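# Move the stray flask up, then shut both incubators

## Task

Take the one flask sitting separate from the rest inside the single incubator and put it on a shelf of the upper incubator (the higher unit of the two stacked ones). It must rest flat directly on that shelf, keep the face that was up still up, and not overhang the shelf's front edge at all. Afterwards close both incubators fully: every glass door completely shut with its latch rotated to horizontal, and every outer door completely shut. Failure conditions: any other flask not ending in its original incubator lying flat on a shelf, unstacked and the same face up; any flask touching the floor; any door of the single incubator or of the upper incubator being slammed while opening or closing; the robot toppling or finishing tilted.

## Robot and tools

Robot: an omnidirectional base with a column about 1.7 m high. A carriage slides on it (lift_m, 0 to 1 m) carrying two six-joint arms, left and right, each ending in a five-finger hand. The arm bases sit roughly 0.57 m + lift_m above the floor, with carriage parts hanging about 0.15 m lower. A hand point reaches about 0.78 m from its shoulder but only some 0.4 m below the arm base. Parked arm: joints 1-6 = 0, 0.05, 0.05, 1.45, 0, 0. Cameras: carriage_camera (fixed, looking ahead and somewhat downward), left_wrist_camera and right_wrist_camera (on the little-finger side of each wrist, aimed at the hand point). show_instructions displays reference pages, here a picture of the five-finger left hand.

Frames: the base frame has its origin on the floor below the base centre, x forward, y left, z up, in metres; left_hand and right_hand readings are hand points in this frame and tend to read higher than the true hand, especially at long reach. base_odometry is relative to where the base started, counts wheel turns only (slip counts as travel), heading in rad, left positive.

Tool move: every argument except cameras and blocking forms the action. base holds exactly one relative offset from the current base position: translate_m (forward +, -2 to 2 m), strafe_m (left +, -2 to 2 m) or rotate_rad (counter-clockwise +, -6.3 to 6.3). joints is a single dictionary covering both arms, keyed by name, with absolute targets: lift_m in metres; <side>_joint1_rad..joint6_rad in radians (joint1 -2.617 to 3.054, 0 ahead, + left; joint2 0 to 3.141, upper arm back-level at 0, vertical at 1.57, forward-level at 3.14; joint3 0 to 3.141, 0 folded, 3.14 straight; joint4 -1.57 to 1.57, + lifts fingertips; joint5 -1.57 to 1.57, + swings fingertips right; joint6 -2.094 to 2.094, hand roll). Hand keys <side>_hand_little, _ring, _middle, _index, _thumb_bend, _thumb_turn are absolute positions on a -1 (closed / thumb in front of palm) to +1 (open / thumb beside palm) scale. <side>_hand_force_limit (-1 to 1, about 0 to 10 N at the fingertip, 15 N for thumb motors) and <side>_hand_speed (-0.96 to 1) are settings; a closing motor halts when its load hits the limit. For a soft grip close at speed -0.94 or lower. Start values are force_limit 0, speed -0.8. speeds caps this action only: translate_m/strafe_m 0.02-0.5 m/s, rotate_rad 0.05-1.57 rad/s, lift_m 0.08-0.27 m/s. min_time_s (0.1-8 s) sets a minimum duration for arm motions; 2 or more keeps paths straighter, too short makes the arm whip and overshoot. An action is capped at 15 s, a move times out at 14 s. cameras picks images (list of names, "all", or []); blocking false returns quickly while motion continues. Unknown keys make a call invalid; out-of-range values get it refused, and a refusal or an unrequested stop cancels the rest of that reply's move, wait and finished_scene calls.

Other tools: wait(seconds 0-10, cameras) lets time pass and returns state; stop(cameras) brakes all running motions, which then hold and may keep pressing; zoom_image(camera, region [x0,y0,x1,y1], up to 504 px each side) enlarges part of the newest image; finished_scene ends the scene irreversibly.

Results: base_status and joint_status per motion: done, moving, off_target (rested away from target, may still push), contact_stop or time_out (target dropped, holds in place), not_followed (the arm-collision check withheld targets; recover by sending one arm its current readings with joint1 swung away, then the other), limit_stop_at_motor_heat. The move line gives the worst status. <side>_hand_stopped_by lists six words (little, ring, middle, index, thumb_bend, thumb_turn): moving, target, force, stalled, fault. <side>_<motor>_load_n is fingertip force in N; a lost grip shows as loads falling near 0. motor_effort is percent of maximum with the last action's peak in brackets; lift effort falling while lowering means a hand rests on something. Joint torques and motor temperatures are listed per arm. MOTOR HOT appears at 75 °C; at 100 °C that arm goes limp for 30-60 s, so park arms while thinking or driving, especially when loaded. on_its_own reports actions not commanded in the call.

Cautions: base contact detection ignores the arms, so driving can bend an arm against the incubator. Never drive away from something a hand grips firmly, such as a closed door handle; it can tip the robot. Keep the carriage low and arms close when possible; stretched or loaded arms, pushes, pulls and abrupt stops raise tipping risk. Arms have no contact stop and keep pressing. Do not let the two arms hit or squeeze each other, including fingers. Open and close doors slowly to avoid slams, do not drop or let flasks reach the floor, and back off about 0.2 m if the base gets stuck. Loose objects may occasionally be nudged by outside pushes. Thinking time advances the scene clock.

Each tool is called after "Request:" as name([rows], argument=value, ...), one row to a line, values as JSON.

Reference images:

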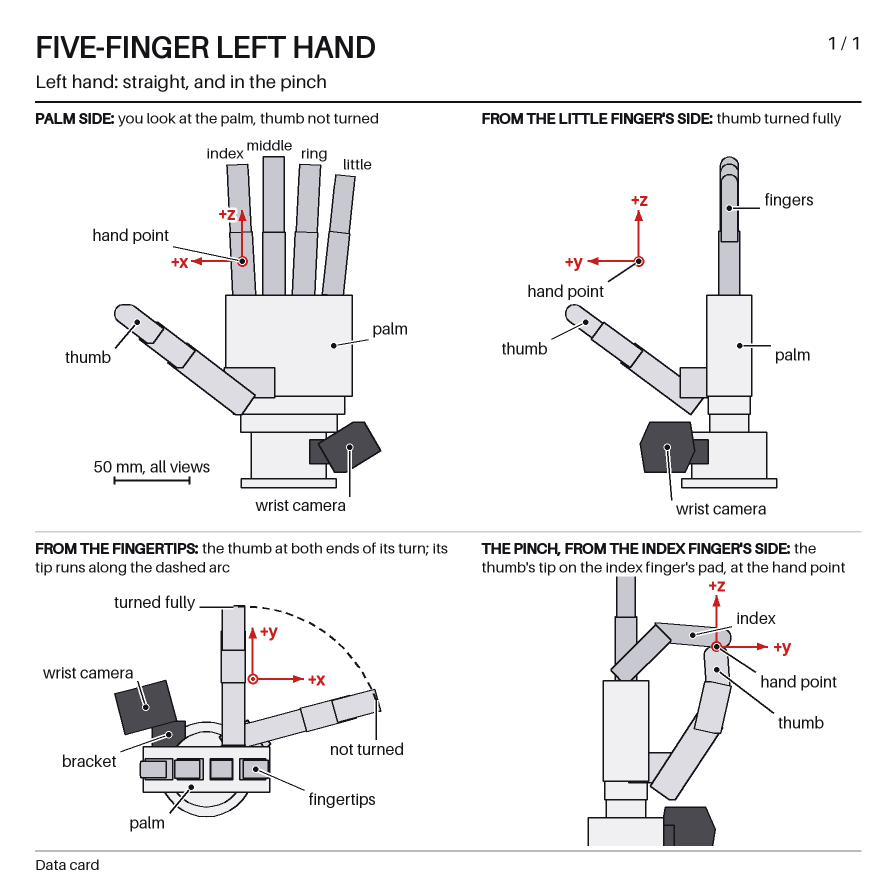

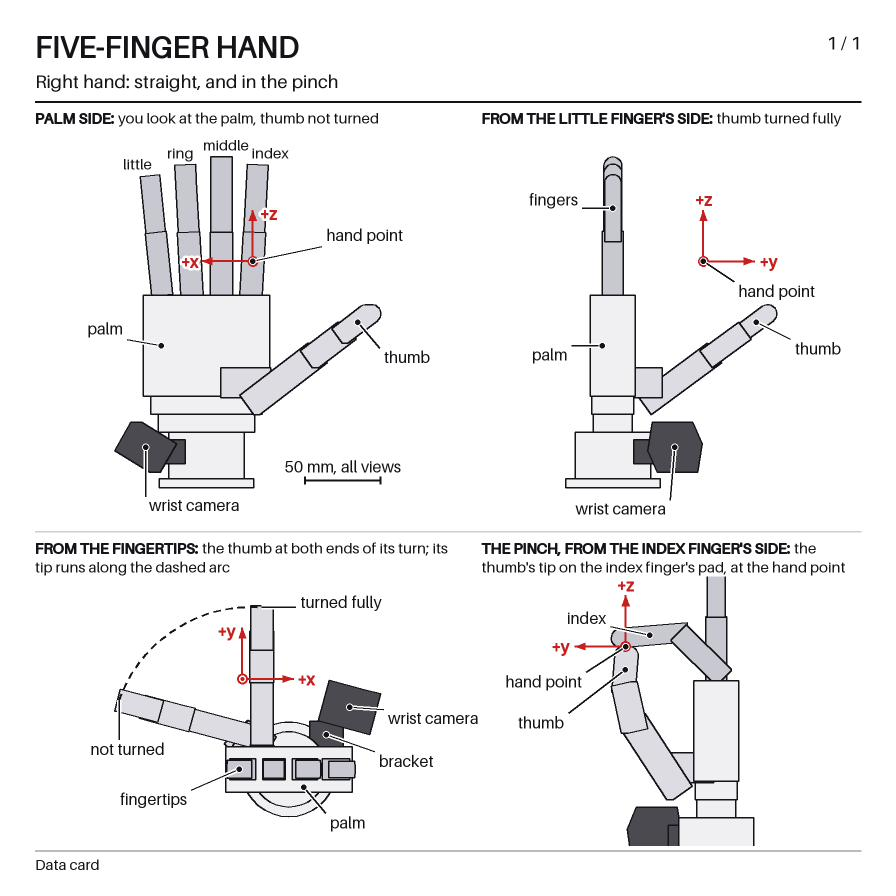

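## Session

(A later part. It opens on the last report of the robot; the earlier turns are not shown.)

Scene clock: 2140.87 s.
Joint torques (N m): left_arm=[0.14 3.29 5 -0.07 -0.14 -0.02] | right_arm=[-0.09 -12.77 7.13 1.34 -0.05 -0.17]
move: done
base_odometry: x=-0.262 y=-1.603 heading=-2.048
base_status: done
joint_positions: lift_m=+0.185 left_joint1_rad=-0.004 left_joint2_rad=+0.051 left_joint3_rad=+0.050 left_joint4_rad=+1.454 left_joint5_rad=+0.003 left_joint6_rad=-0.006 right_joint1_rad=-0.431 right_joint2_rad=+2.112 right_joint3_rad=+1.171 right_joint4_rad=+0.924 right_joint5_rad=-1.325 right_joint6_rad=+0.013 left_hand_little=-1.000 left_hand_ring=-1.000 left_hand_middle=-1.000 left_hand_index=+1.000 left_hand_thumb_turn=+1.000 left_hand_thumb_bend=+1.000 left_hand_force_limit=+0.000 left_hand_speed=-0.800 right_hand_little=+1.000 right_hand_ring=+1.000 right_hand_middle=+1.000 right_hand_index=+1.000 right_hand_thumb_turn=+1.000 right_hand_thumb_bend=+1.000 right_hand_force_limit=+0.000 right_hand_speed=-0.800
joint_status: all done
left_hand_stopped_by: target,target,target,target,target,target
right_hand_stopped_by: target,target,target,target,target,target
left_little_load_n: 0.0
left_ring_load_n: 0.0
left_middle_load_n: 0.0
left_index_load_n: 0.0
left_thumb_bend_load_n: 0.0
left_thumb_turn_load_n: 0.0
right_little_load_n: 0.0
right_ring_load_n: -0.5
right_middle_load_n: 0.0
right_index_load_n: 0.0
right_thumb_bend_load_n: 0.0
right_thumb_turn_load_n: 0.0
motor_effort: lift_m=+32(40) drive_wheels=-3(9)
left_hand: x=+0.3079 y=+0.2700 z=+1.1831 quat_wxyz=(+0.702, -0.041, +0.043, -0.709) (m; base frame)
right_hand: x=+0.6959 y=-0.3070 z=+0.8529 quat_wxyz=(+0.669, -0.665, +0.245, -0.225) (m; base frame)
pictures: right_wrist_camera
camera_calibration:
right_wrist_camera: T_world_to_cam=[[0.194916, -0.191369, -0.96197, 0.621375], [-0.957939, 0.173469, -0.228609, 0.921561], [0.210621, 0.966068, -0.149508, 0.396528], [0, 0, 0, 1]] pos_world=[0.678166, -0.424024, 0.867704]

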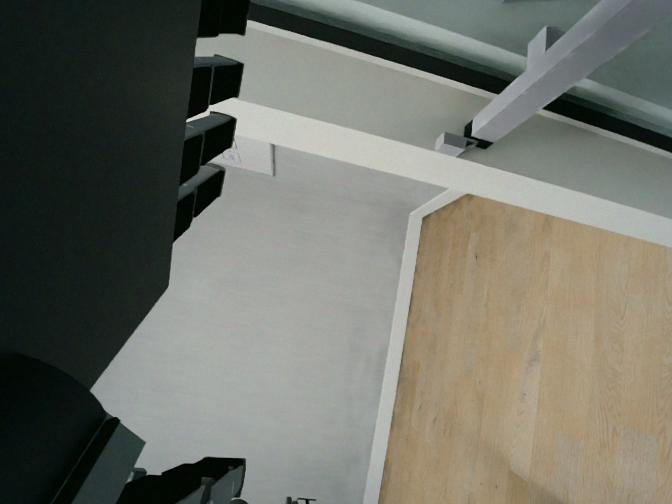

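Request:
zoom_image(camera="right_wrist_camera", region=[420, 80, 520, 180])

Request:
zoom_image(camera="right_wrist_camera", region=[420, 10, 600, 180])

Scaled by 5.040.

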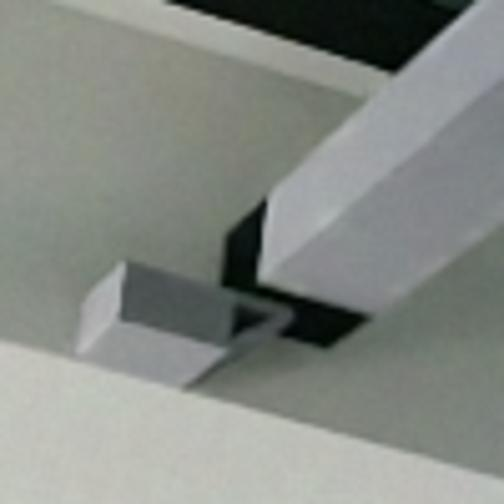

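Scaled by 2.800.

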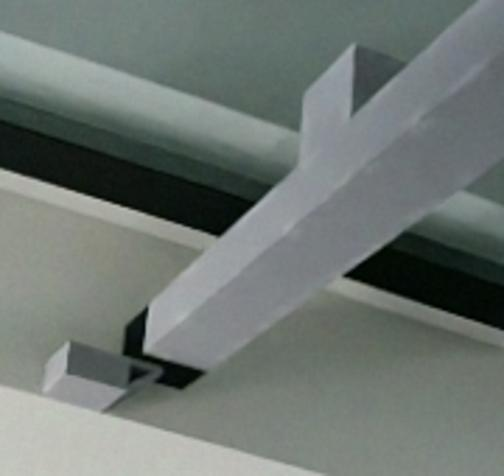

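Request:
move(base={"translate_m": -0.1}, speeds={"translate_m": 0.2})

Request:
move(base={"strafe_m": -0.1}, speeds={"strafe_m": 0.15}, joints={"lift_m": 0.03, "right_joint1_rad": 0.262, "right_joint2_rad": 1.986, "right_joint3_rad": 0.736, "right_joint4_rad": 1.25, "right_joint5_rad": 0.262, "right_joint6_rad": 0, "right_hand_index": -1, "right_hand_middle": -1, "right_hand_ring": -1}, min_time_s=2.5)

Scene clock: 2186.07 s.
Joint torques (N m): left_arm=[0.16 3.23 4.98 -0.08 -0.12 -0.02] | right_arm=[-0.06 -12.72 7.13 1.34 -0.04 -0.17]
move: done
base_odometry: x=-0.216 y=-1.514 heading=-2.048
base_status: done
joint_positions: lift_m=+0.185 left_joint1_rad=-0.004 left_joint2_rad=+0.051 left_joint3_rad=+0.050 left_joint4_rad=+1.455 left_joint5_rad=+0.003 left_joint6_rad=-0.006 right_joint1_rad=-0.431 right_joint2_rad=+2.112 right_joint3_rad=+1.171 right_joint4_rad=+0.924 right_joint5_rad=-1.326 right_joint6_rad=+0.013 left_hand_little=-1.000 left_hand_ring=-1.000 left_hand_middle=-1.000 left_hand_index=+1.000 left_hand_thumb_turn=+1.000 left_hand_thumb_bend=+1.000 left_hand_force_limit=+0.000 left_hand_speed=-0.800 right_hand_little=+1.000 right_hand_ring=+1.000 right_hand_middle=+1.000 right_hand_index=+1.000 right_hand_thumb_turn=+1.000 right_hand_thumb_bend=+1.000 right_hand_force_limit=+0.000 right_hand_speed=-0.800
joint_status: not commanded
left_hand_stopped_by: target,target,target,target,target,target
right_hand_stopped_by: target,target,target,target,target,target
left_little_load_n: 0.0
left_ring_load_n: 0.0
left_middle_load_n: 0.0
left_index_load_n: 0.0
left_thumb_bend_load_n: 0.0
left_thumb_turn_load_n: 0.0
right_little_load_n: 0.0
right_ring_load_n: 0.0
right_middle_load_n: 0.0
right_index_load_n: 0.0
right_thumb_bend_load_n: 0.0
right_thumb_turn_load_n: 0.0
motor_effort: lift_m=+32(32) drive_wheels=-1(11)
left_hand: x=+0.3076 y=+0.2700 z=+1.1832 quat_wxyz=(+0.702, -0.040, +0.042, -0.709) (m; base frame)
right_hand: x=+0.6957 y=-0.3070 z=+0.8529 quat_wxyz=(+0.669, -0.665, +0.245, -0.224) (m; base frame)
pictures: none

Scene clock: 2190.17 s.
Joint torques (N m): left_arm=[0.14 3.32 5 -0.09 -0.11 -0.02] | right_arm=[0.5 -12.52 4.22 2.13 0.15 -0.17]
move: done
base_odometry: x=-0.305 y=-1.468 heading=-2.048
base_status: done
joint_positions: lift_m=+0.030 left_joint1_rad=-0.004 left_joint2_rad=+0.051 left_joint3_rad=+0.050 left_joint4_rad=+1.455 left_joint5_rad=+0.002 left_joint6_rad=-0.006 right_joint1_rad=+0.257 right_joint2_rad=+2.014 right_joint3_rad=+0.749 right_joint4_rad=+1.240 right_joint5_rad=+0.254 right_joint6_rad=+0.013 left_hand_little=-1.000 left_hand_ring=-1.000 left_hand_middle=-1.000 left_hand_index=+1.000 left_hand_thumb_turn=+1.000 left_hand_thumb_bend=+1.000 left_hand_force_limit=+0.000 left_hand_speed=-0.800 right_hand_little=+1.000 right_hand_ring=-1.000 right_hand_middle=-1.000 right_hand_index=-1.000 right_hand_thumb_turn=+1.000 right_hand_thumb_bend=+1.000 right_hand_force_limit=+0.000 right_hand_speed=-0.800
joint_status: all done
left_hand_stopped_by: target,target,target,target,target,target
right_hand_stopped_by: target,target,target,target,target,target
left_little_load_n: 0.0
left_ring_load_n: 0.0
left_middle_load_n: 0.0
left_index_load_n: 0.0
left_thumb_bend_load_n: 0.0
left_thumb_turn_load_n: 0.0
right_little_load_n: 0.0
right_ring_load_n: 0.0
right_middle_load_n: 0.0
right_index_load_n: 0.0
right_thumb_bend_load_n: 0.0
right_thumb_turn_load_n: 0.0
motor_effort: lift_m=+32(33) drive_wheels=-2(11)
left_hand: x=+0.3076 y=+0.2702 z=+1.0282 quat_wxyz=(+0.703, -0.041, +0.042, -0.709) (m; base frame)
right_hand: x=+0.7353 y=-0.1843 z=+0.6519 quat_wxyz=(+0.496, -0.505, +0.507, -0.492) (m; base frame)
pictures: none

Request:
move(base={"translate_m": 0.13}, speeds={"translate_m": 0.1})

Request:
move(joints={"lift_m": 0.06}, cameras=["carriage_camera"])

Request:
zoom_image(camera="carriage_camera", region=[370, 220, 470, 320])

Scene clock: 2202.07 s.
Joint torques (N m): left_arm=[0.14 3.3 4.98 -0.09 -0.11 -0.02] | right_arm=[0.49 -12.33 4.23 2.09 0.14 -0.17]
move: done
base_odometry: x=-0.365 y=-1.583 heading=-2.049
base_status: done
joint_positions: lift_m=+0.030 left_joint1_rad=-0.004 left_joint2_rad=+0.051 left_joint3_rad=+0.050 left_joint4_rad=+1.453 left_joint5_rad=+0.002 left_joint6_rad=-0.006 right_joint1_rad=+0.257 right_joint2_rad=+2.012 right_joint3_rad=+0.749 right_joint4_rad=+1.243 right_joint5_rad=+0.255 right_joint6_rad=+0.013 left_hand_little=-1.000 left_hand_ring=-1.000 left_hand_middle=-1.000 left_hand_index=+1.000 left_hand_thumb_turn=+1.000 left_hand_thumb_bend=+1.000 left_hand_force_limit=+0.000 left_hand_speed=-0.800 right_hand_little=+1.000 right_hand_ring=-1.000 right_hand_middle=-1.000 right_hand_index=-1.000 right_hand_thumb_turn=+1.000 right_hand_thumb_bend=+1.000 right_hand_force_limit=+0.000 right_hand_speed=-0.800
joint_status: not commanded
left_hand_stopped_by: target,target,target,target,target,target
right_hand_stopped_by: target,target,target,target,target,target
left_little_load_n: 0.0
left_ring_load_n: 0.0
left_middle_load_n: 0.0
left_index_load_n: 0.0
left_thumb_bend_load_n: 0.0
left_thumb_turn_load_n: 0.0
right_little_load_n: 0.0
right_ring_load_n: 0.0
right_middle_load_n: 0.0
right_index_load_n: 0.0
right_thumb_bend_load_n: 0.0
right_thumb_turn_load_n: -0.5
motor_effort: lift_m=+32(32) drive_wheels=-5(11)
left_hand: x=+0.3080 y=+0.2702 z=+1.0280 quat_wxyz=(+0.702, -0.041, +0.042, -0.709) (m; base frame)
right_hand: x=+0.7356 y=-0.1844 z=+0.6537 quat_wxyz=(+0.497, -0.503, +0.506, -0.493) (m; base frame)
pictures: none

Scene clock: 2202.70 s.
Joint torques (N m): left_arm=[0.16 3.3 5 -0.06 -0.11 -0.02] | right_arm=[0.5 -11.1 4.72 1.98 0.13 -0.17]
move: done
base_odometry: x=-0.365 y=-1.583 heading=-2.049
base_status: not commanded
joint_positions: lift_m=+0.060 left_joint1_rad=-0.004 left_joint2_rad=+0.051 left_joint3_rad=+0.050 left_joint4_rad=+1.453 left_joint5_rad=+0.002 left_joint6_rad=-0.006 right_joint1_rad=+0.257 right_joint2_rad=+2.000 right_joint3_rad=+0.744 right_joint4_rad=+1.255 right_joint5_rad=+0.255 right_joint6_rad=+0.013 left_hand_little=-1.000 left_hand_ring=-1.000 left_hand_middle=-1.000 left_hand_index=+1.000 left_hand_thumb_turn=+1.000 left_hand_thumb_bend=+1.000 left_hand_force_limit=+0.000 left_hand_speed=-0.800 right_hand_little=+1.000 right_hand_ring=-1.000 right_hand_middle=-1.000 right_hand_index=-1.000 right_hand_thumb_turn=+1.000 right_hand_thumb_bend=+1.000 right_hand_force_limit=+0.000 right_hand_speed=-0.800
joint_status: all done
left_hand_stopped_by: target,target,target,target,target,target
right_hand_stopped_by: target,target,target,target,target,target
left_little_load_n: -0.5
left_ring_load_n: 0.0
left_middle_load_n: 0.0
left_index_load_n: 0.0
left_thumb_bend_load_n: 0.0
left_thumb_turn_load_n: 0.0
right_little_load_n: 0.0
right_ring_load_n: 0.0
right_middle_load_n: 0.0
right_index_load_n: 0.0
right_thumb_bend_load_n: 0.0
right_thumb_turn_load_n: 0.0
motor_effort: lift_m=+32(39) drive_wheels=-4(5)
left_hand: x=+0.3080 y=+0.2702 z=+1.0580 quat_wxyz=(+0.702, -0.041, +0.042, -0.709) (m; base frame)
right_hand: x=+0.7353 y=-0.1846 z=+0.6911 quat_wxyz=(+0.503, -0.498, +0.503, -0.496) (m; base frame)
pictures: carriage_camera
camera_calibration:
carriage_camera: T_world_to_cam=[[0.0544311, -0.998517, 0.000581901, -0.0097416], [-0.372741, -0.0208594, -0.927701, 1.00861], [0.926338, 0.0502789, -0.373323, 0.256665], [0, 0, 0, 1]] pos_world=[0.138722, -0.00159292, 1.03152]

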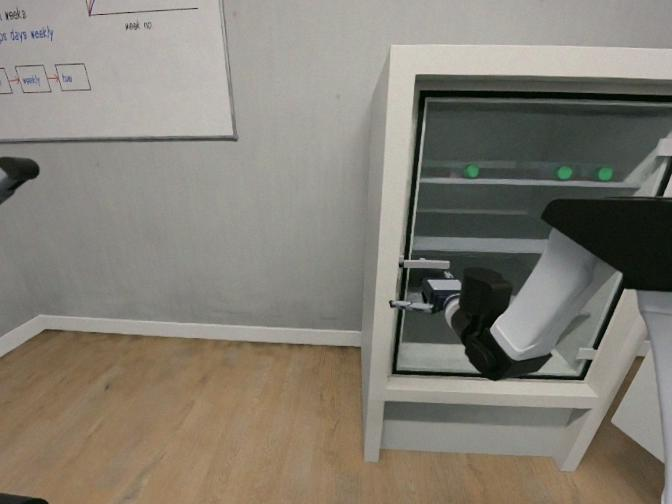

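Scaled by 5.040.

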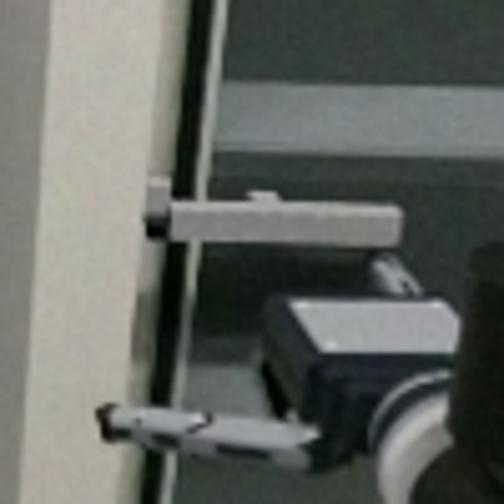

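Request:
move(joints={"lift_m": 0.075, "right_joint4_rad": 1.4})

Request:
move(joints={"lift_m": 0.085, "right_joint4_rad": 1.5}, cameras=["carriage_camera"])

Request:
zoom_image(camera="carriage_camera", region=[370, 220, 470, 320])

Scene clock: 2219.60 s.
Joint torques (N m): left_arm=[0.14 3.29 4.98 -0.06 -0.11 -0.02] | right_arm=[0.49 -10.99 5.79 3.38 0.13 -0.18]
move: off_target
base_odometry: x=-0.365 y=-1.583 heading=-2.049
base_status: not commanded
joint_positions: lift_m=+0.075 left_joint1_rad=-0.004 left_joint2_rad=+0.051 left_joint3_rad=+0.050 left_joint4_rad=+1.453 left_joint5_rad=+0.002 left_joint6_rad=-0.006 right_joint1_rad=+0.257 right_joint2_rad=+2.000 right_joint3_rad=+0.731 right_joint4_rad=+1.267 right_joint5_rad=+0.255 right_joint6_rad=+0.013 left_hand_little=-1.000 left_hand_ring=-1.000 left_hand_middle=-1.000 left_hand_index=+1.000 left_hand_thumb_turn=+1.000 left_hand_thumb_bend=+1.000 left_hand_force_limit=+0.000 left_hand_speed=-0.800 right_hand_little=+1.000 right_hand_ring=-1.000 right_hand_middle=-1.000 right_hand_index=-1.000 right_hand_thumb_turn=+1.000 right_hand_thumb_bend=+1.000 right_hand_force_limit=+0.000 right_hand_speed=-0.800
joint_status: right_joint4_rad off_target (ended at +1.267, target +1.400); the others done
left_hand_stopped_by: target,target,target,target,target,target
right_hand_stopped_by: target,target,target,target,target,target
left_little_load_n: 0.0
left_ring_load_n: 0.0
left_middle_load_n: 0.0
left_index_load_n: 0.0
left_thumb_bend_load_n: 0.0
left_thumb_turn_load_n: 0.0
right_little_load_n: -5.5
right_ring_load_n: 0.0
right_middle_load_n: 0.0
right_index_load_n: 0.0
right_thumb_bend_load_n: 0.0
right_thumb_turn_load_n: -0.5
motor_effort: lift_m=+33(39) drive_wheels=+3(5)
left_hand: x=+0.3080 y=+0.2702 z=+1.0730 quat_wxyz=(+0.702, -0.041, +0.042, -0.709) (m; base frame)
right_hand: x=+0.7325 y=-0.1852 z=+0.7040 quat_wxyz=(+0.503, -0.498, +0.503, -0.496) (m; base frame)
pictures: none

Scene clock: 2220.20 s.
Joint torques (N m): left_arm=[0.14 3.28 5 -0.06 -0.11 -0.02] | right_arm=[0.49 -11.45 7.01 4.34 0.13 -0.19]
move: off_target
base_odometry: x=-0.365 y=-1.583 heading=-2.049
base_status: not commanded
joint_positions: lift_m=+0.085 left_joint1_rad=-0.004 left_joint2_rad=+0.051 left_joint3_rad=+0.050 left_joint4_rad=+1.453 left_joint5_rad=+0.002 left_joint6_rad=-0.006 right_joint1_rad=+0.257 right_joint2_rad=+2.005 right_joint3_rad=+0.716 right_joint4_rad=+1.272 right_joint5_rad=+0.255 right_joint6_rad=+0.015 left_hand_little=-1.000 left_hand_ring=-1.000 left_hand_middle=-1.000 left_hand_index=+1.000 left_hand_thumb_turn=+1.000 left_hand_thumb_bend=+1.000 left_hand_force_limit=+0.000 left_hand_speed=-0.800 right_hand_little=+0.999 right_hand_ring=-1.000 right_hand_middle=-1.000 right_hand_index=-1.000 right_hand_thumb_turn=+1.000 right_hand_thumb_bend=+1.000 right_hand_force_limit=+0.000 right_hand_speed=-0.800
joint_status: right_joint4_rad off_target (ended at +1.272, target +1.500); the others done
left_hand_stopped_by: target,target,target,target,target,target
right_hand_stopped_by: target,target,target,target,target,target
left_little_load_n: 0.0
left_ring_load_n: -0.5
left_middle_load_n: 0.0
left_index_load_n: 0.0
left_thumb_bend_load_n: 0.0
left_thumb_turn_load_n: 0.0
right_little_load_n: -9.5
right_ring_load_n: 0.0
right_middle_load_n: 0.0
right_index_load_n: 0.0
right_thumb_bend_load_n: 0.0
right_thumb_turn_load_n: -0.5
motor_effort: lift_m=+33(40) drive_wheels=-4(4)
left_hand: x=+0.3080 y=+0.2702 z=+1.0830 quat_wxyz=(+0.702, -0.041, +0.042, -0.709) (m; base frame)
right_hand: x=+0.7287 y=-0.1861 z=+0.7071 quat_wxyz=(+0.499, -0.502, +0.506, -0.493) (m; base frame)
pictures: carriage_camera
camera_calibration:
carriage_camera: T_world_to_cam=[[0.0544311, -0.998517, 0.000581901, -0.00975609], [-0.372741, -0.0208594, -0.927701, 1.03171], [0.926338, 0.0502789, -0.373323, 0.265961], [0, 0, 0, 1]] pos_world=[0.138722, -0.00159292, 1.05642]

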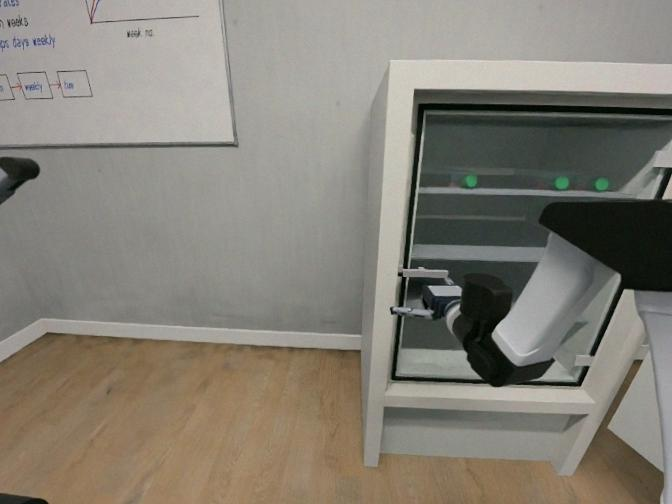

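Scaled by 5.040.

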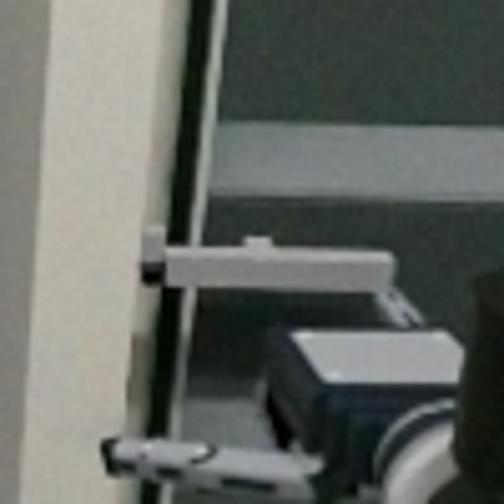

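Request:
move(joints={"lift_m": 0.1, "right_joint4_rad": 1.55})

Request:
move(joints={"lift_m": 0.115, "right_joint4_rad": 1.57}, cameras=["carriage_camera"])

Request:
zoom_image(camera="carriage_camera", region=[370, 220, 470, 320])

Scene clock: 2240.33 s.
Joint torques (N m): left_arm=[0.14 3.28 5 -0.06 -0.11 -0.02] | right_arm=[0.5 -11.48 6.38 2.02 0.07 -0.18]
Motor temperatures (°C): left_arm=[23 28 33 24 26 23] | right_arm=[25 51 38 53 24 23]
move: done
base_odometry: x=-0.365 y=-1.583 heading=-2.049
base_status: not commanded
joint_positions: lift_m=+0.100 left_joint1_rad=-0.004 left_joint2_rad=+0.051 left_joint3_rad=+0.050 left_joint4_rad=+1.453 left_joint5_rad=+0.002 left_joint6_rad=-0.006 right_joint1_rad=+0.257 right_joint2_rad=+2.006 right_joint3_rad=+0.722 right_joint4_rad=+1.539 right_joint5_rad=+0.257 right_joint6_rad=+0.015 left_hand_little=-1.000 left_hand_ring=-1.000 left_hand_middle=-1.000 left_hand_index=+1.000 left_hand_thumb_turn=+1.000 left_hand_thumb_bend=+1.000 left_hand_force_limit=+0.000 left_hand_speed=-0.800 right_hand_little=+1.000 right_hand_ring=-1.000 right_hand_middle=-1.000 right_hand_index=-1.000 right_hand_thumb_turn=+1.000 right_hand_thumb_bend=+1.000 right_hand_force_limit=+0.000 right_hand_speed=-0.800
joint_status: all done
left_hand_stopped_by: target,target,target,target,target,target
right_hand_stopped_by: target,target,target,target,target,target
left_little_load_n: 0.0
left_ring_load_n: 0.0
left_middle_load_n: 0.0
left_index_load_n: 0.0
left_thumb_bend_load_n: 0.0
left_thumb_turn_load_n: 0.0
right_little_load_n: 0.0
right_ring_load_n: 0.0
right_middle_load_n: 0.0
right_index_load_n: 0.0
right_thumb_bend_load_n: 0.0
right_thumb_turn_load_n: -0.5
motor_effort: lift_m=+34(41) drive_wheels=-4(5)
left_hand: x=+0.3080 y=+0.2702 z=+1.0979 quat_wxyz=(+0.702, -0.041, +0.042, -0.709) (m; base frame)
right_hand: x=+0.7372 y=-0.1842 z=+0.7969 quat_wxyz=(+0.577, -0.415, +0.454, -0.537) (m; base frame)
pictures: none

Scene clock: 2240.90 s.
Joint torques (N m): left_arm=[0.14 3.28 5 -0.06 -0.11 -0.02] | right_arm=[0.5 -10.86 6.39 1.96 0.06 -0.18]
move: done
base_odometry: x=-0.365 y=-1.583 heading=-2.049
base_status: not commanded
joint_positions: lift_m=+0.115 left_joint1_rad=-0.004 left_joint2_rad=+0.051 left_joint3_rad=+0.050 left_joint4_rad=+1.453 left_joint5_rad=+0.002 left_joint6_rad=-0.006 right_joint1_rad=+0.257 right_joint2_rad=+2.001 right_joint3_rad=+0.722 right_joint4_rad=+1.564 right_joint5_rad=+0.257 right_joint6_rad=+0.015 left_hand_little=-1.000 left_hand_ring=-1.000 left_hand_middle=-1.000 left_hand_index=+1.000 left_hand_thumb_turn=+1.000 left_hand_thumb_bend=+1.000 left_hand_force_limit=+0.000 left_hand_speed=-0.800 right_hand_little=+1.000 right_hand_ring=-1.000 right_hand_middle=-1.000 right_hand_index=-1.000 right_hand_thumb_turn=+1.000 right_hand_thumb_bend=+1.000 right_hand_force_limit=+0.000 right_hand_speed=-0.800
joint_status: all done
left_hand_stopped_by: target,target,target,target,target,target
right_hand_stopped_by: target,target,target,target,target,target
left_little_load_n: 0.0
left_ring_load_n: 0.0
left_middle_load_n: 0.0
left_index_load_n: -0.5
left_thumb_bend_load_n: 0.0
left_thumb_turn_load_n: 0.0
right_little_load_n: 0.0
right_ring_load_n: 0.0
right_middle_load_n: 0.5
right_index_load_n: 0.0
right_thumb_bend_load_n: 0.0
right_thumb_turn_load_n: 0.0
motor_effort: lift_m=+32(39) drive_wheels=+3(5)
left_hand: x=+0.3080 y=+0.2702 z=+1.1130 quat_wxyz=(+0.702, -0.041, +0.042, -0.709) (m; base frame)
right_hand: x=+0.7366 y=-0.1844 z=+0.8220 quat_wxyz=(+0.586, -0.405, +0.447, -0.541) (m; base frame)
pictures: carriage_camera
camera_calibration:
carriage_camera: T_world_to_cam=[[0.0544311, -0.998517, 0.000581901, -0.0097736], [-0.372741, -0.0208594, -0.927701, 1.05964], [0.926338, 0.0502789, -0.373323, 0.277198], [0, 0, 0, 1]] pos_world=[0.138722, -0.00159292, 1.08652]

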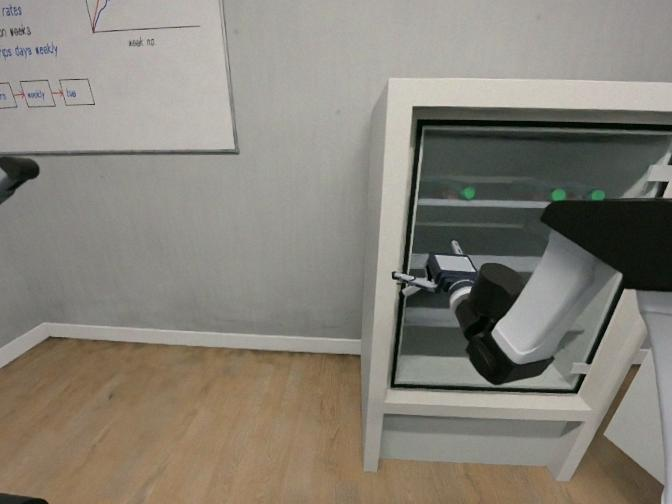

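Scaled by 5.040.

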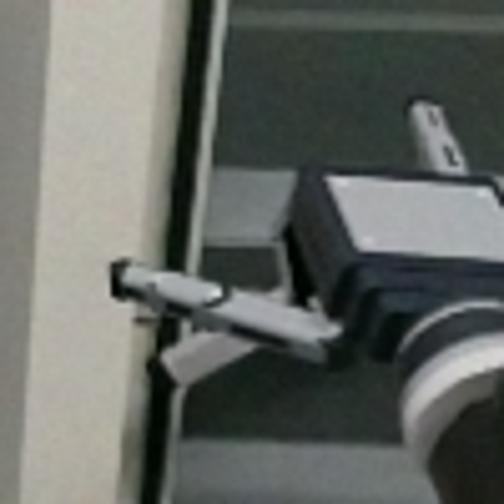

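Request:
move(joints={"lift_m": 0.16})

Request:
move(base={"translate_m": -0.12}, speeds={"translate_m": 0.2}, joints={"right_joint1_rad": 0, "right_joint2_rad": 1.0, "right_joint3_rad": 0.3, "right_joint4_rad": 1.3, "right_joint5_rad": 0}, min_time_s=2, cameras=["carriage_camera"])

Request:
zoom_image(camera="carriage_camera", region=[370, 240, 470, 340])

Scene clock: 2258.77 s.
Joint torques (N m): left_arm=[0.14 3.29 4.98 -0.05 -0.11 -0.02] | right_arm=[0.5 -10.7 6.17 1.86 0.06 -0.18]
Motor temperatures (°C): left_arm=[23 28 33 24 26 23] | right_arm=[25 49 38 45 24 23]
move: done
base_odometry: x=-0.365 y=-1.583 heading=-2.049
base_status: not commanded
joint_positions: lift_m=+0.160 left_joint1_rad=-0.004 left_joint2_rad=+0.051 left_joint3_rad=+0.050 left_joint4_rad=+1.453 left_joint5_rad=+0.002 left_joint6_rad=-0.006 right_joint1_rad=+0.257 right_joint2_rad=+1.999 right_joint3_rad=+0.725 right_joint4_rad=+1.574 right_joint5_rad=+0.257 right_joint6_rad=+0.014 left_hand_little=-1.000 left_hand_ring=-1.000 left_hand_middle=-1.000 left_hand_index=+1.000 left_hand_thumb_turn=+1.000 left_hand_thumb_bend=+1.000 left_hand_force_limit=+0.000 left_hand_speed=-0.800 right_hand_little=+1.000 right_hand_ring=-1.000 right_hand_middle=-1.000 right_hand_index=-1.000 right_hand_thumb_turn=+1.000 right_hand_thumb_bend=+1.000 right_hand_force_limit=+0.000 right_hand_speed=-0.800
joint_status: all done
left_hand_stopped_by: target,target,target,target,target,target
right_hand_stopped_by: target,target,target,target,target,target
left_little_load_n: 0.0
left_ring_load_n: 0.0
left_middle_load_n: 0.0
left_index_load_n: 0.0
left_thumb_bend_load_n: 0.0
left_thumb_turn_load_n: 0.0
right_little_load_n: 0.0
right_ring_load_n: 0.0
right_middle_load_n: 0.0
right_index_load_n: 0.0
right_thumb_bend_load_n: 0.0
right_thumb_turn_load_n: 0.0
motor_effort: lift_m=+32(40) drive_wheels=+3(4)
left_hand: x=+0.3080 y=+0.2702 z=+1.1581 quat_wxyz=(+0.702, -0.041, +0.042, -0.709) (m; base frame)
right_hand: x=+0.7369 y=-0.1844 z=+0.8715 quat_wxyz=(+0.589, -0.400, +0.444, -0.543) (m; base frame)
pictures: none

Scene clock: 2261.07 s.
Joint torques (N m): left_arm=[0.14 3.29 5 -0.07 -0.11 -0.02] | right_arm=[-0.5 -2.93 5.81 1.35 -0.03 -0.19]
move: done
base_odometry: x=-0.310 y=-1.477 heading=-2.049
base_status: done
joint_positions: lift_m=+0.160 left_joint1_rad=-0.004 left_joint2_rad=+0.051 left_joint3_rad=+0.050 left_joint4_rad=+1.454 left_joint5_rad=+0.002 left_joint6_rad=-0.006 right_joint1_rad=+0.005 right_joint2_rad=+1.009 right_joint3_rad=+0.315 right_joint4_rad=+1.323 right_joint5_rad=+0.009 right_joint6_rad=+0.014 left_hand_little=-1.000 left_hand_ring=-1.000 left_hand_middle=-1.000 left_hand_index=+1.000 left_hand_thumb_turn=+1.000 left_hand_thumb_bend=+1.000 left_hand_force_limit=+0.000 left_hand_speed=-0.800 right_hand_little=+1.000 right_hand_ring=-1.000 right_hand_middle=-1.000 right_hand_index=-1.000 right_hand_thumb_turn=+1.000 right_hand_thumb_bend=+1.000 right_hand_force_limit=+0.000 right_hand_speed=-0.800
joint_status: all done
left_hand_stopped_by: target,target,target,target,target,target
right_hand_stopped_by: target,target,target,target,target,target
left_little_load_n: 0.0
left_ring_load_n: 0.0
left_middle_load_n: 0.0
left_index_load_n: 0.0
left_thumb_bend_load_n: 0.0
left_thumb_turn_load_n: 0.0
right_little_load_n: 0.0
right_ring_load_n: 0.0
right_middle_load_n: 0.0
right_index_load_n: 0.0
right_thumb_bend_load_n: 0.0
right_thumb_turn_load_n: 0.0
motor_effort: lift_m=+32(32) drive_wheels=+1(13)
left_hand: x=+0.3078 y=+0.2702 z=+1.1581 quat_wxyz=(+0.702, -0.041, +0.042, -0.709) (m; base frame)
right_hand: x=+0.5738 y=-0.2702 z=+1.0480 quat_wxyz=(+0.635, -0.317, +0.325, -0.625) (m; base frame)
pictures: carriage_camera
camera_calibration:
carriage_camera: T_world_to_cam=[[0.0544311, -0.998517, 0.000581901, -0.00979979], [-0.372741, -0.0208594, -0.927701, 1.10138], [0.926338, 0.0502789, -0.373323, 0.293998], [0, 0, 0, 1]] pos_world=[0.138722, -0.00159292, 1.13152]

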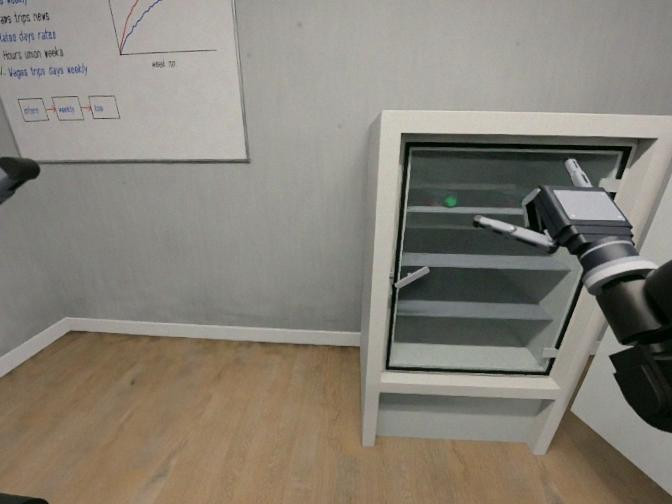

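Scaled by 5.040.

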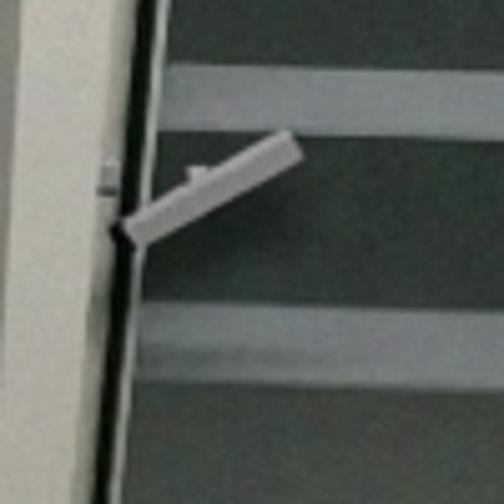

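Request:
move(base={"strafe_m": -0.23}, speeds={"strafe_m": 0.15}, joints={"lift_m": 0.1, "right_joint1_rad": -0.02, "right_joint2_rad": 2.3, "right_joint3_rad": 1.4, "right_joint4_rad": 0.9, "right_joint5_rad": -1.32, "right_joint6_rad": 1.57, "right_hand_index": 1, "right_hand_little": -1}, min_time_s=3)

Request:
move(joints={"right_joint2_rad": 2.518, "right_joint3_rad": 1.611, "right_joint4_rad": 0.907}, cameras=["carriage_camera", "right_wrist_camera"])

Scene clock: 2371.27 s.
Joint torques (N m): left_arm=[0.13 3.3 5 -0.07 -0.1 -0.02] | right_arm=[-0.58 -10.45 8.32 1.16 -0.04 0.13]
Motor temperatures (°C): left_arm=[23 28 33 24 26 23] | right_arm=[25 39 37 35 24 23]
move: done
base_odometry: x=-0.514 y=-1.371 heading=-2.049
base_status: done
joint_positions: lift_m=+0.100 left_joint1_rad=-0.004 left_joint2_rad=+0.051 left_joint3_rad=+0.050 left_joint4_rad=+1.454 left_joint5_rad=+0.001 left_joint6_rad=-0.006 right_joint1_rad=-0.013 right_joint2_rad=+2.276 right_joint3_rad=+1.378 right_joint4_rad=+0.921 right_joint5_rad=-1.312 right_joint6_rad=+1.555 left_hand_little=-1.000 left_hand_ring=-1.000 left_hand_middle=-1.000 left_hand_index=+1.000 left_hand_thumb_turn=+1.000 left_hand_thumb_bend=+1.000 left_hand_force_limit=+0.000 left_hand_speed=-0.800 right_hand_little=-1.000 right_hand_ring=-1.000 right_hand_middle=-1.000 right_hand_index=+1.000 right_hand_thumb_turn=+1.000 right_hand_thumb_bend=+1.000 right_hand_force_limit=+0.000 right_hand_speed=-0.800
joint_status: all done
left_hand_stopped_by: target,target,target,target,target,target
right_hand_stopped_by: target,target,target,target,target,target
left_little_load_n: 0.0
left_ring_load_n: 0.0
left_middle_load_n: 0.0
left_index_load_n: 0.0
left_thumb_bend_load_n: 0.5
left_thumb_turn_load_n: 0.0
right_little_load_n: 0.0
right_ring_load_n: 0.0
right_middle_load_n: 0.0
right_index_load_n: 0.0
right_thumb_bend_load_n: 0.0
right_thumb_turn_load_n: 0.0
motor_effort: lift_m=+33(33) drive_wheels=-3(11)
left_hand: x=+0.3078 y=+0.2703 z=+1.0981 quat_wxyz=(+0.703, -0.041, +0.042, -0.709) (m; base frame)
right_hand: x=+0.6734 y=-0.1049 z=+0.8435 quat_wxyz=(+0.573, -0.437, +0.554, +0.418) (m; base frame)
pictures: none

Scene clock: 2372.27 s.
Joint torques (N m): left_arm=[0.14 3.28 4.98 -0.07 -0.1 -0.02] | right_arm=[-0.58 -12.42 8.14 1.27 -0.02 0.13]
move: done
base_odometry: x=-0.514 y=-1.371 heading=-2.049
base_status: not commanded
joint_positions: lift_m=+0.100 left_joint1_rad=-0.004 left_joint2_rad=+0.051 left_joint3_rad=+0.050 left_joint4_rad=+1.454 left_joint5_rad=+0.001 left_joint6_rad=-0.006 right_joint1_rad=-0.013 right_joint2_rad=+2.500 right_joint3_rad=+1.590 right_joint4_rad=+0.918 right_joint5_rad=-1.316 right_joint6_rad=+1.556 left_hand_little=-1.000 left_hand_ring=-1.000 left_hand_middle=-1.000 left_hand_index=+1.000 left_hand_thumb_turn=+1.000 left_hand_thumb_bend=+1.000 left_hand_force_limit=+0.000 left_hand_speed=-0.800 right_hand_little=-1.000 right_hand_ring=-1.000 right_hand_middle=-1.000 right_hand_index=+1.000 right_hand_thumb_turn=+1.000 right_hand_thumb_bend=+1.000 right_hand_force_limit=+0.000 right_hand_speed=-0.800
joint_status: all done
left_hand_stopped_by: target,target,target,target,target,target
right_hand_stopped_by: target,target,target,target,target,target
left_little_load_n: 0.0
left_ring_load_n: 0.0
left_middle_load_n: 0.0
left_index_load_n: 0.0
left_thumb_bend_load_n: 0.0
left_thumb_turn_load_n: 0.0
right_little_load_n: 0.0
right_ring_load_n: 0.0
right_middle_load_n: 0.0
right_index_load_n: 0.0
right_thumb_bend_load_n: 0.0
right_thumb_turn_load_n: 0.0
motor_effort: lift_m=+33(33) drive_wheels=-3(3)
left_hand: x=+0.3078 y=+0.2703 z=+1.0981 quat_wxyz=(+0.703, -0.041, +0.042, -0.709) (m; base frame)
right_hand: x=+0.7115 y=-0.1054 z=+0.7975 quat_wxyz=(+0.568, -0.435, +0.557, +0.423) (m; base frame)
pictures: carriage_camera, right_wrist_camera
camera_calibration:
carriage_camera: T_world_to_cam=[[0.0544311, -0.998517, 0.000581901, -0.00976481], [-0.372741, -0.0208594, -0.927701, 1.04563], [0.926338, 0.0502789, -0.373323, 0.271561], [0, 0, 0, 1]] pos_world=[0.138722, -0.00159292, 1.07142]
right_wrist_camera: T_world_to_cam=[[-0.918794, 0.229331, -0.321285, 0.92946], [-0.388088, -0.376045, 0.841414, -0.427884], [0.0721446, 0.897774, 0.434508, -0.18422], [0, 0, 0, 1]] pos_world=[0.701216, -0.20867, 0.738694]

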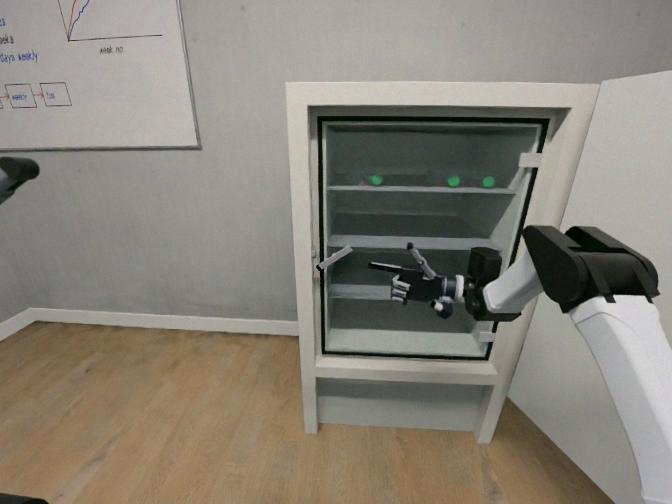

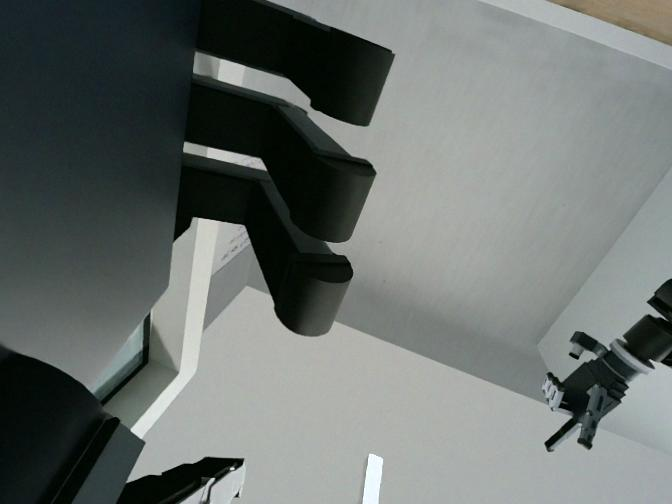

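Request:
move(base={"translate_m": 0.1}, speeds={"translate_m": 0.06}, cameras=["carriage_camera"])

Request:
zoom_image(camera="carriage_camera", region=[300, 190, 500, 340])

Scene clock: 2383.47 s.
Joint torques (N m): left_arm=[0.14 3.3 4.98 0.02 -0.1 -0.02] | right_arm=[-0.59 -12.37 8.16 1.27 -0.02 0.13]
move: done
base_odometry: x=-0.560 y=-1.459 heading=-2.049
base_status: done
joint_positions: lift_m=+0.100 left_joint1_rad=-0.004 left_joint2_rad=+0.051 left_joint3_rad=+0.050 left_joint4_rad=+1.453 left_joint5_rad=+0.001 left_joint6_rad=-0.006 right_joint1_rad=-0.013 right_joint2_rad=+2.500 right_joint3_rad=+1.590 right_joint4_rad=+0.918 right_joint5_rad=-1.316 right_joint6_rad=+1.556 left_hand_little=-1.000 left_hand_ring=-1.000 left_hand_middle=-1.000 left_hand_index=+1.000 left_hand_thumb_turn=+1.000 left_hand_thumb_bend=+1.000 left_hand_force_limit=+0.000 left_hand_speed=-0.800 right_hand_little=-1.000 right_hand_ring=-1.000 right_hand_middle=-1.000 right_hand_index=+1.000 right_hand_thumb_turn=+1.000 right_hand_thumb_bend=+1.000 right_hand_force_limit=+0.000 right_hand_speed=-0.800
joint_status: not commanded
left_hand_stopped_by: target,target,target,target,target,target
right_hand_stopped_by: target,target,target,target,target,target
left_little_load_n: 0.0
left_ring_load_n: 0.0
left_middle_load_n: 0.0
left_index_load_n: 0.0
left_thumb_bend_load_n: 0.0
left_thumb_turn_load_n: 0.0
right_little_load_n: 0.0
right_ring_load_n: 0.0
right_middle_load_n: 0.0
right_index_load_n: 0.0
right_thumb_bend_load_n: 0.0
right_thumb_turn_load_n: 0.0
motor_effort: lift_m=+33(33) drive_wheels=-5(12)
left_hand: x=+0.3081 y=+0.2703 z=+1.0980 quat_wxyz=(+0.702, -0.041, +0.042, -0.709) (m; base frame)
right_hand: x=+0.7115 y=-0.1054 z=+0.7975 quat_wxyz=(+0.568, -0.435, +0.557, +0.423) (m; base frame)
pictures: carriage_camera
camera_calibration:
carriage_camera: T_world_to_cam=[[0.0544311, -0.998517, 0.000581901, -0.00976481], [-0.372741, -0.0208594, -0.927701, 1.04563], [0.926338, 0.0502789, -0.373323, 0.271561], [0, 0, 0, 1]] pos_world=[0.138722, -0.00159292, 1.07142]

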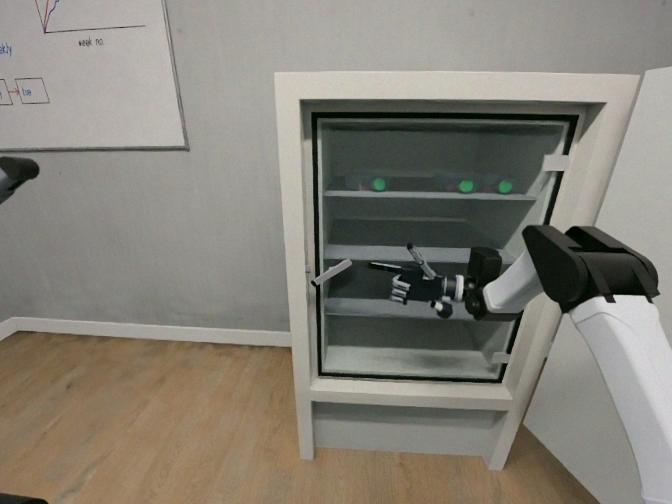

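Scaled by 2.520.

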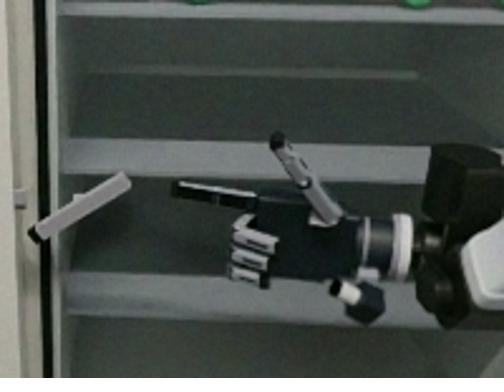

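Request:
move(base={"translate_m": 0.018}, speeds={"translate_m": 0.03})

Request:
move(base={"strafe_m": 0.04}, speeds={"strafe_m": 0.05}, cameras=["carriage_camera"])

Request:
zoom_image(camera="carriage_camera", region=[310, 230, 430, 320])

Scene clock: 2399.50 s.
Joint torques (N m): left_arm=[0.14 3.29 5 0.02 -0.11 -0.02] | right_arm=[-0.57 -12.37 8.18 1.27 -0.01 0.13]
Motor temperatures (°C): left_arm=[23 28 33 24 26 23] | right_arm=[25 47 38 35 24 23]
move: done
base_odometry: x=-0.568 y=-1.475 heading=-2.050
base_status: done
joint_positions: lift_m=+0.100 left_joint1_rad=-0.004 left_joint2_rad=+0.051 left_joint3_rad=+0.050 left_joint4_rad=+1.451 left_joint5_rad=+0.001 left_joint6_rad=-0.006 right_joint1_rad=-0.013 right_joint2_rad=+2.500 right_joint3_rad=+1.590 right_joint4_rad=+0.918 right_joint5_rad=-1.316 right_joint6_rad=+1.556 left_hand_little=-1.000 left_hand_ring=-1.000 left_hand_middle=-1.000 left_hand_index=+1.000 left_hand_thumb_turn=+1.000 left_hand_thumb_bend=+1.000 left_hand_force_limit=+0.000 left_hand_speed=-0.800 right_hand_little=-1.000 right_hand_ring=-1.000 right_hand_middle=-1.000 right_hand_index=+1.000 right_hand_thumb_turn=+1.000 right_hand_thumb_bend=+1.000 right_hand_force_limit=+0.000 right_hand_speed=-0.800
joint_status: not commanded
left_hand_stopped_by: target,target,target,target,target,target
right_hand_stopped_by: target,target,target,target,target,target
left_little_load_n: 0.0
left_ring_load_n: 0.0
left_middle_load_n: 0.0
left_index_load_n: 0.0
left_thumb_bend_load_n: 0.0
left_thumb_turn_load_n: 0.0
right_little_load_n: 0.0
right_ring_load_n: 0.0
right_middle_load_n: 0.0
right_index_load_n: 0.0
right_thumb_bend_load_n: 0.0
right_thumb_turn_load_n: -0.5
motor_effort: lift_m=+33(33) drive_wheels=-5(13)
left_hand: x=+0.3086 y=+0.2703 z=+1.0978 quat_wxyz=(+0.702, -0.042, +0.043, -0.709) (m; base frame)
right_hand: x=+0.7115 y=-0.1054 z=+0.7975 quat_wxyz=(+0.568, -0.435, +0.557, +0.423) (m; base frame)
pictures: none

Scene clock: 2400.80 s.
Joint torques (N m): left_arm=[0.12 3.28 5 -0.03 -0.12 -0.02] | right_arm=[-0.25 -12.4 8.1 1.26 -0.01 0.13]
move: done
base_odometry: x=-0.533 y=-1.494 heading=-2.050
base_status: done
joint_positions: lift_m=+0.100 left_joint1_rad=-0.003 left_joint2_rad=+0.051 left_joint3_rad=+0.050 left_joint4_rad=+1.451 left_joint5_rad=+0.001 left_joint6_rad=-0.006 right_joint1_rad=-0.017 right_joint2_rad=+2.500 right_joint3_rad=+1.590 right_joint4_rad=+0.918 right_joint5_rad=-1.316 right_joint6_rad=+1.556 left_hand_little=-1.000 left_hand_ring=-1.000 left_hand_middle=-1.000 left_hand_index=+1.000 left_hand_thumb_turn=+1.000 left_hand_thumb_bend=+1.000 left_hand_force_limit=+0.000 left_hand_speed=-0.800 right_hand_little=-1.000 right_hand_ring=-1.000 right_hand_middle=-1.000 right_hand_index=+1.000 right_hand_thumb_turn=+1.000 right_hand_thumb_bend=+1.000 right_hand_force_limit=+0.000 right_hand_speed=-0.800
joint_status: not commanded
left_hand_stopped_by: target,target,target,target,target,target
right_hand_stopped_by: target,target,target,target,target,target
left_little_load_n: 0.0
left_ring_load_n: 0.0
left_middle_load_n: 0.0
left_index_load_n: 0.0
left_thumb_bend_load_n: 0.0
left_thumb_turn_load_n: 0.0
right_little_load_n: 0.0
right_ring_load_n: 0.0
right_middle_load_n: 0.0
right_index_load_n: 0.0
right_thumb_bend_load_n: -0.5
right_thumb_turn_load_n: 0.0
motor_effort: lift_m=+33(33) drive_wheels=-4(10)
left_hand: x=+0.3086 y=+0.2703 z=+1.0978 quat_wxyz=(+0.703, -0.042, +0.043, -0.709) (m; base frame)
right_hand: x=+0.7122 y=-0.1073 z=+0.7975 quat_wxyz=(+0.568, -0.434, +0.558, +0.422) (m; base frame)
pictures: carriage_camera
camera_calibration:
carriage_camera: T_world_to_cam=[[0.0544311, -0.998517, 0.000581901, -0.00976481], [-0.372741, -0.0208594, -0.927701, 1.04563], [0.926338, 0.0502789, -0.373323, 0.271561], [0, 0, 0, 1]] pos_world=[0.138722, -0.00159292, 1.07142]

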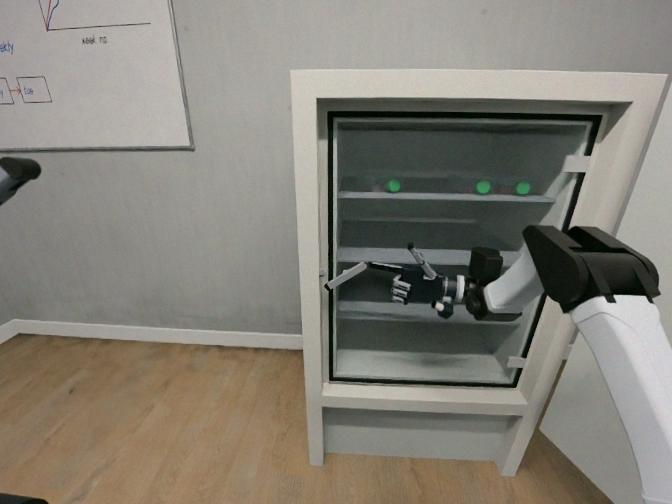

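Scaled by 4.200.

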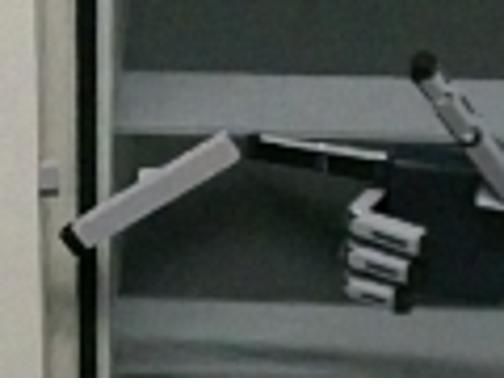

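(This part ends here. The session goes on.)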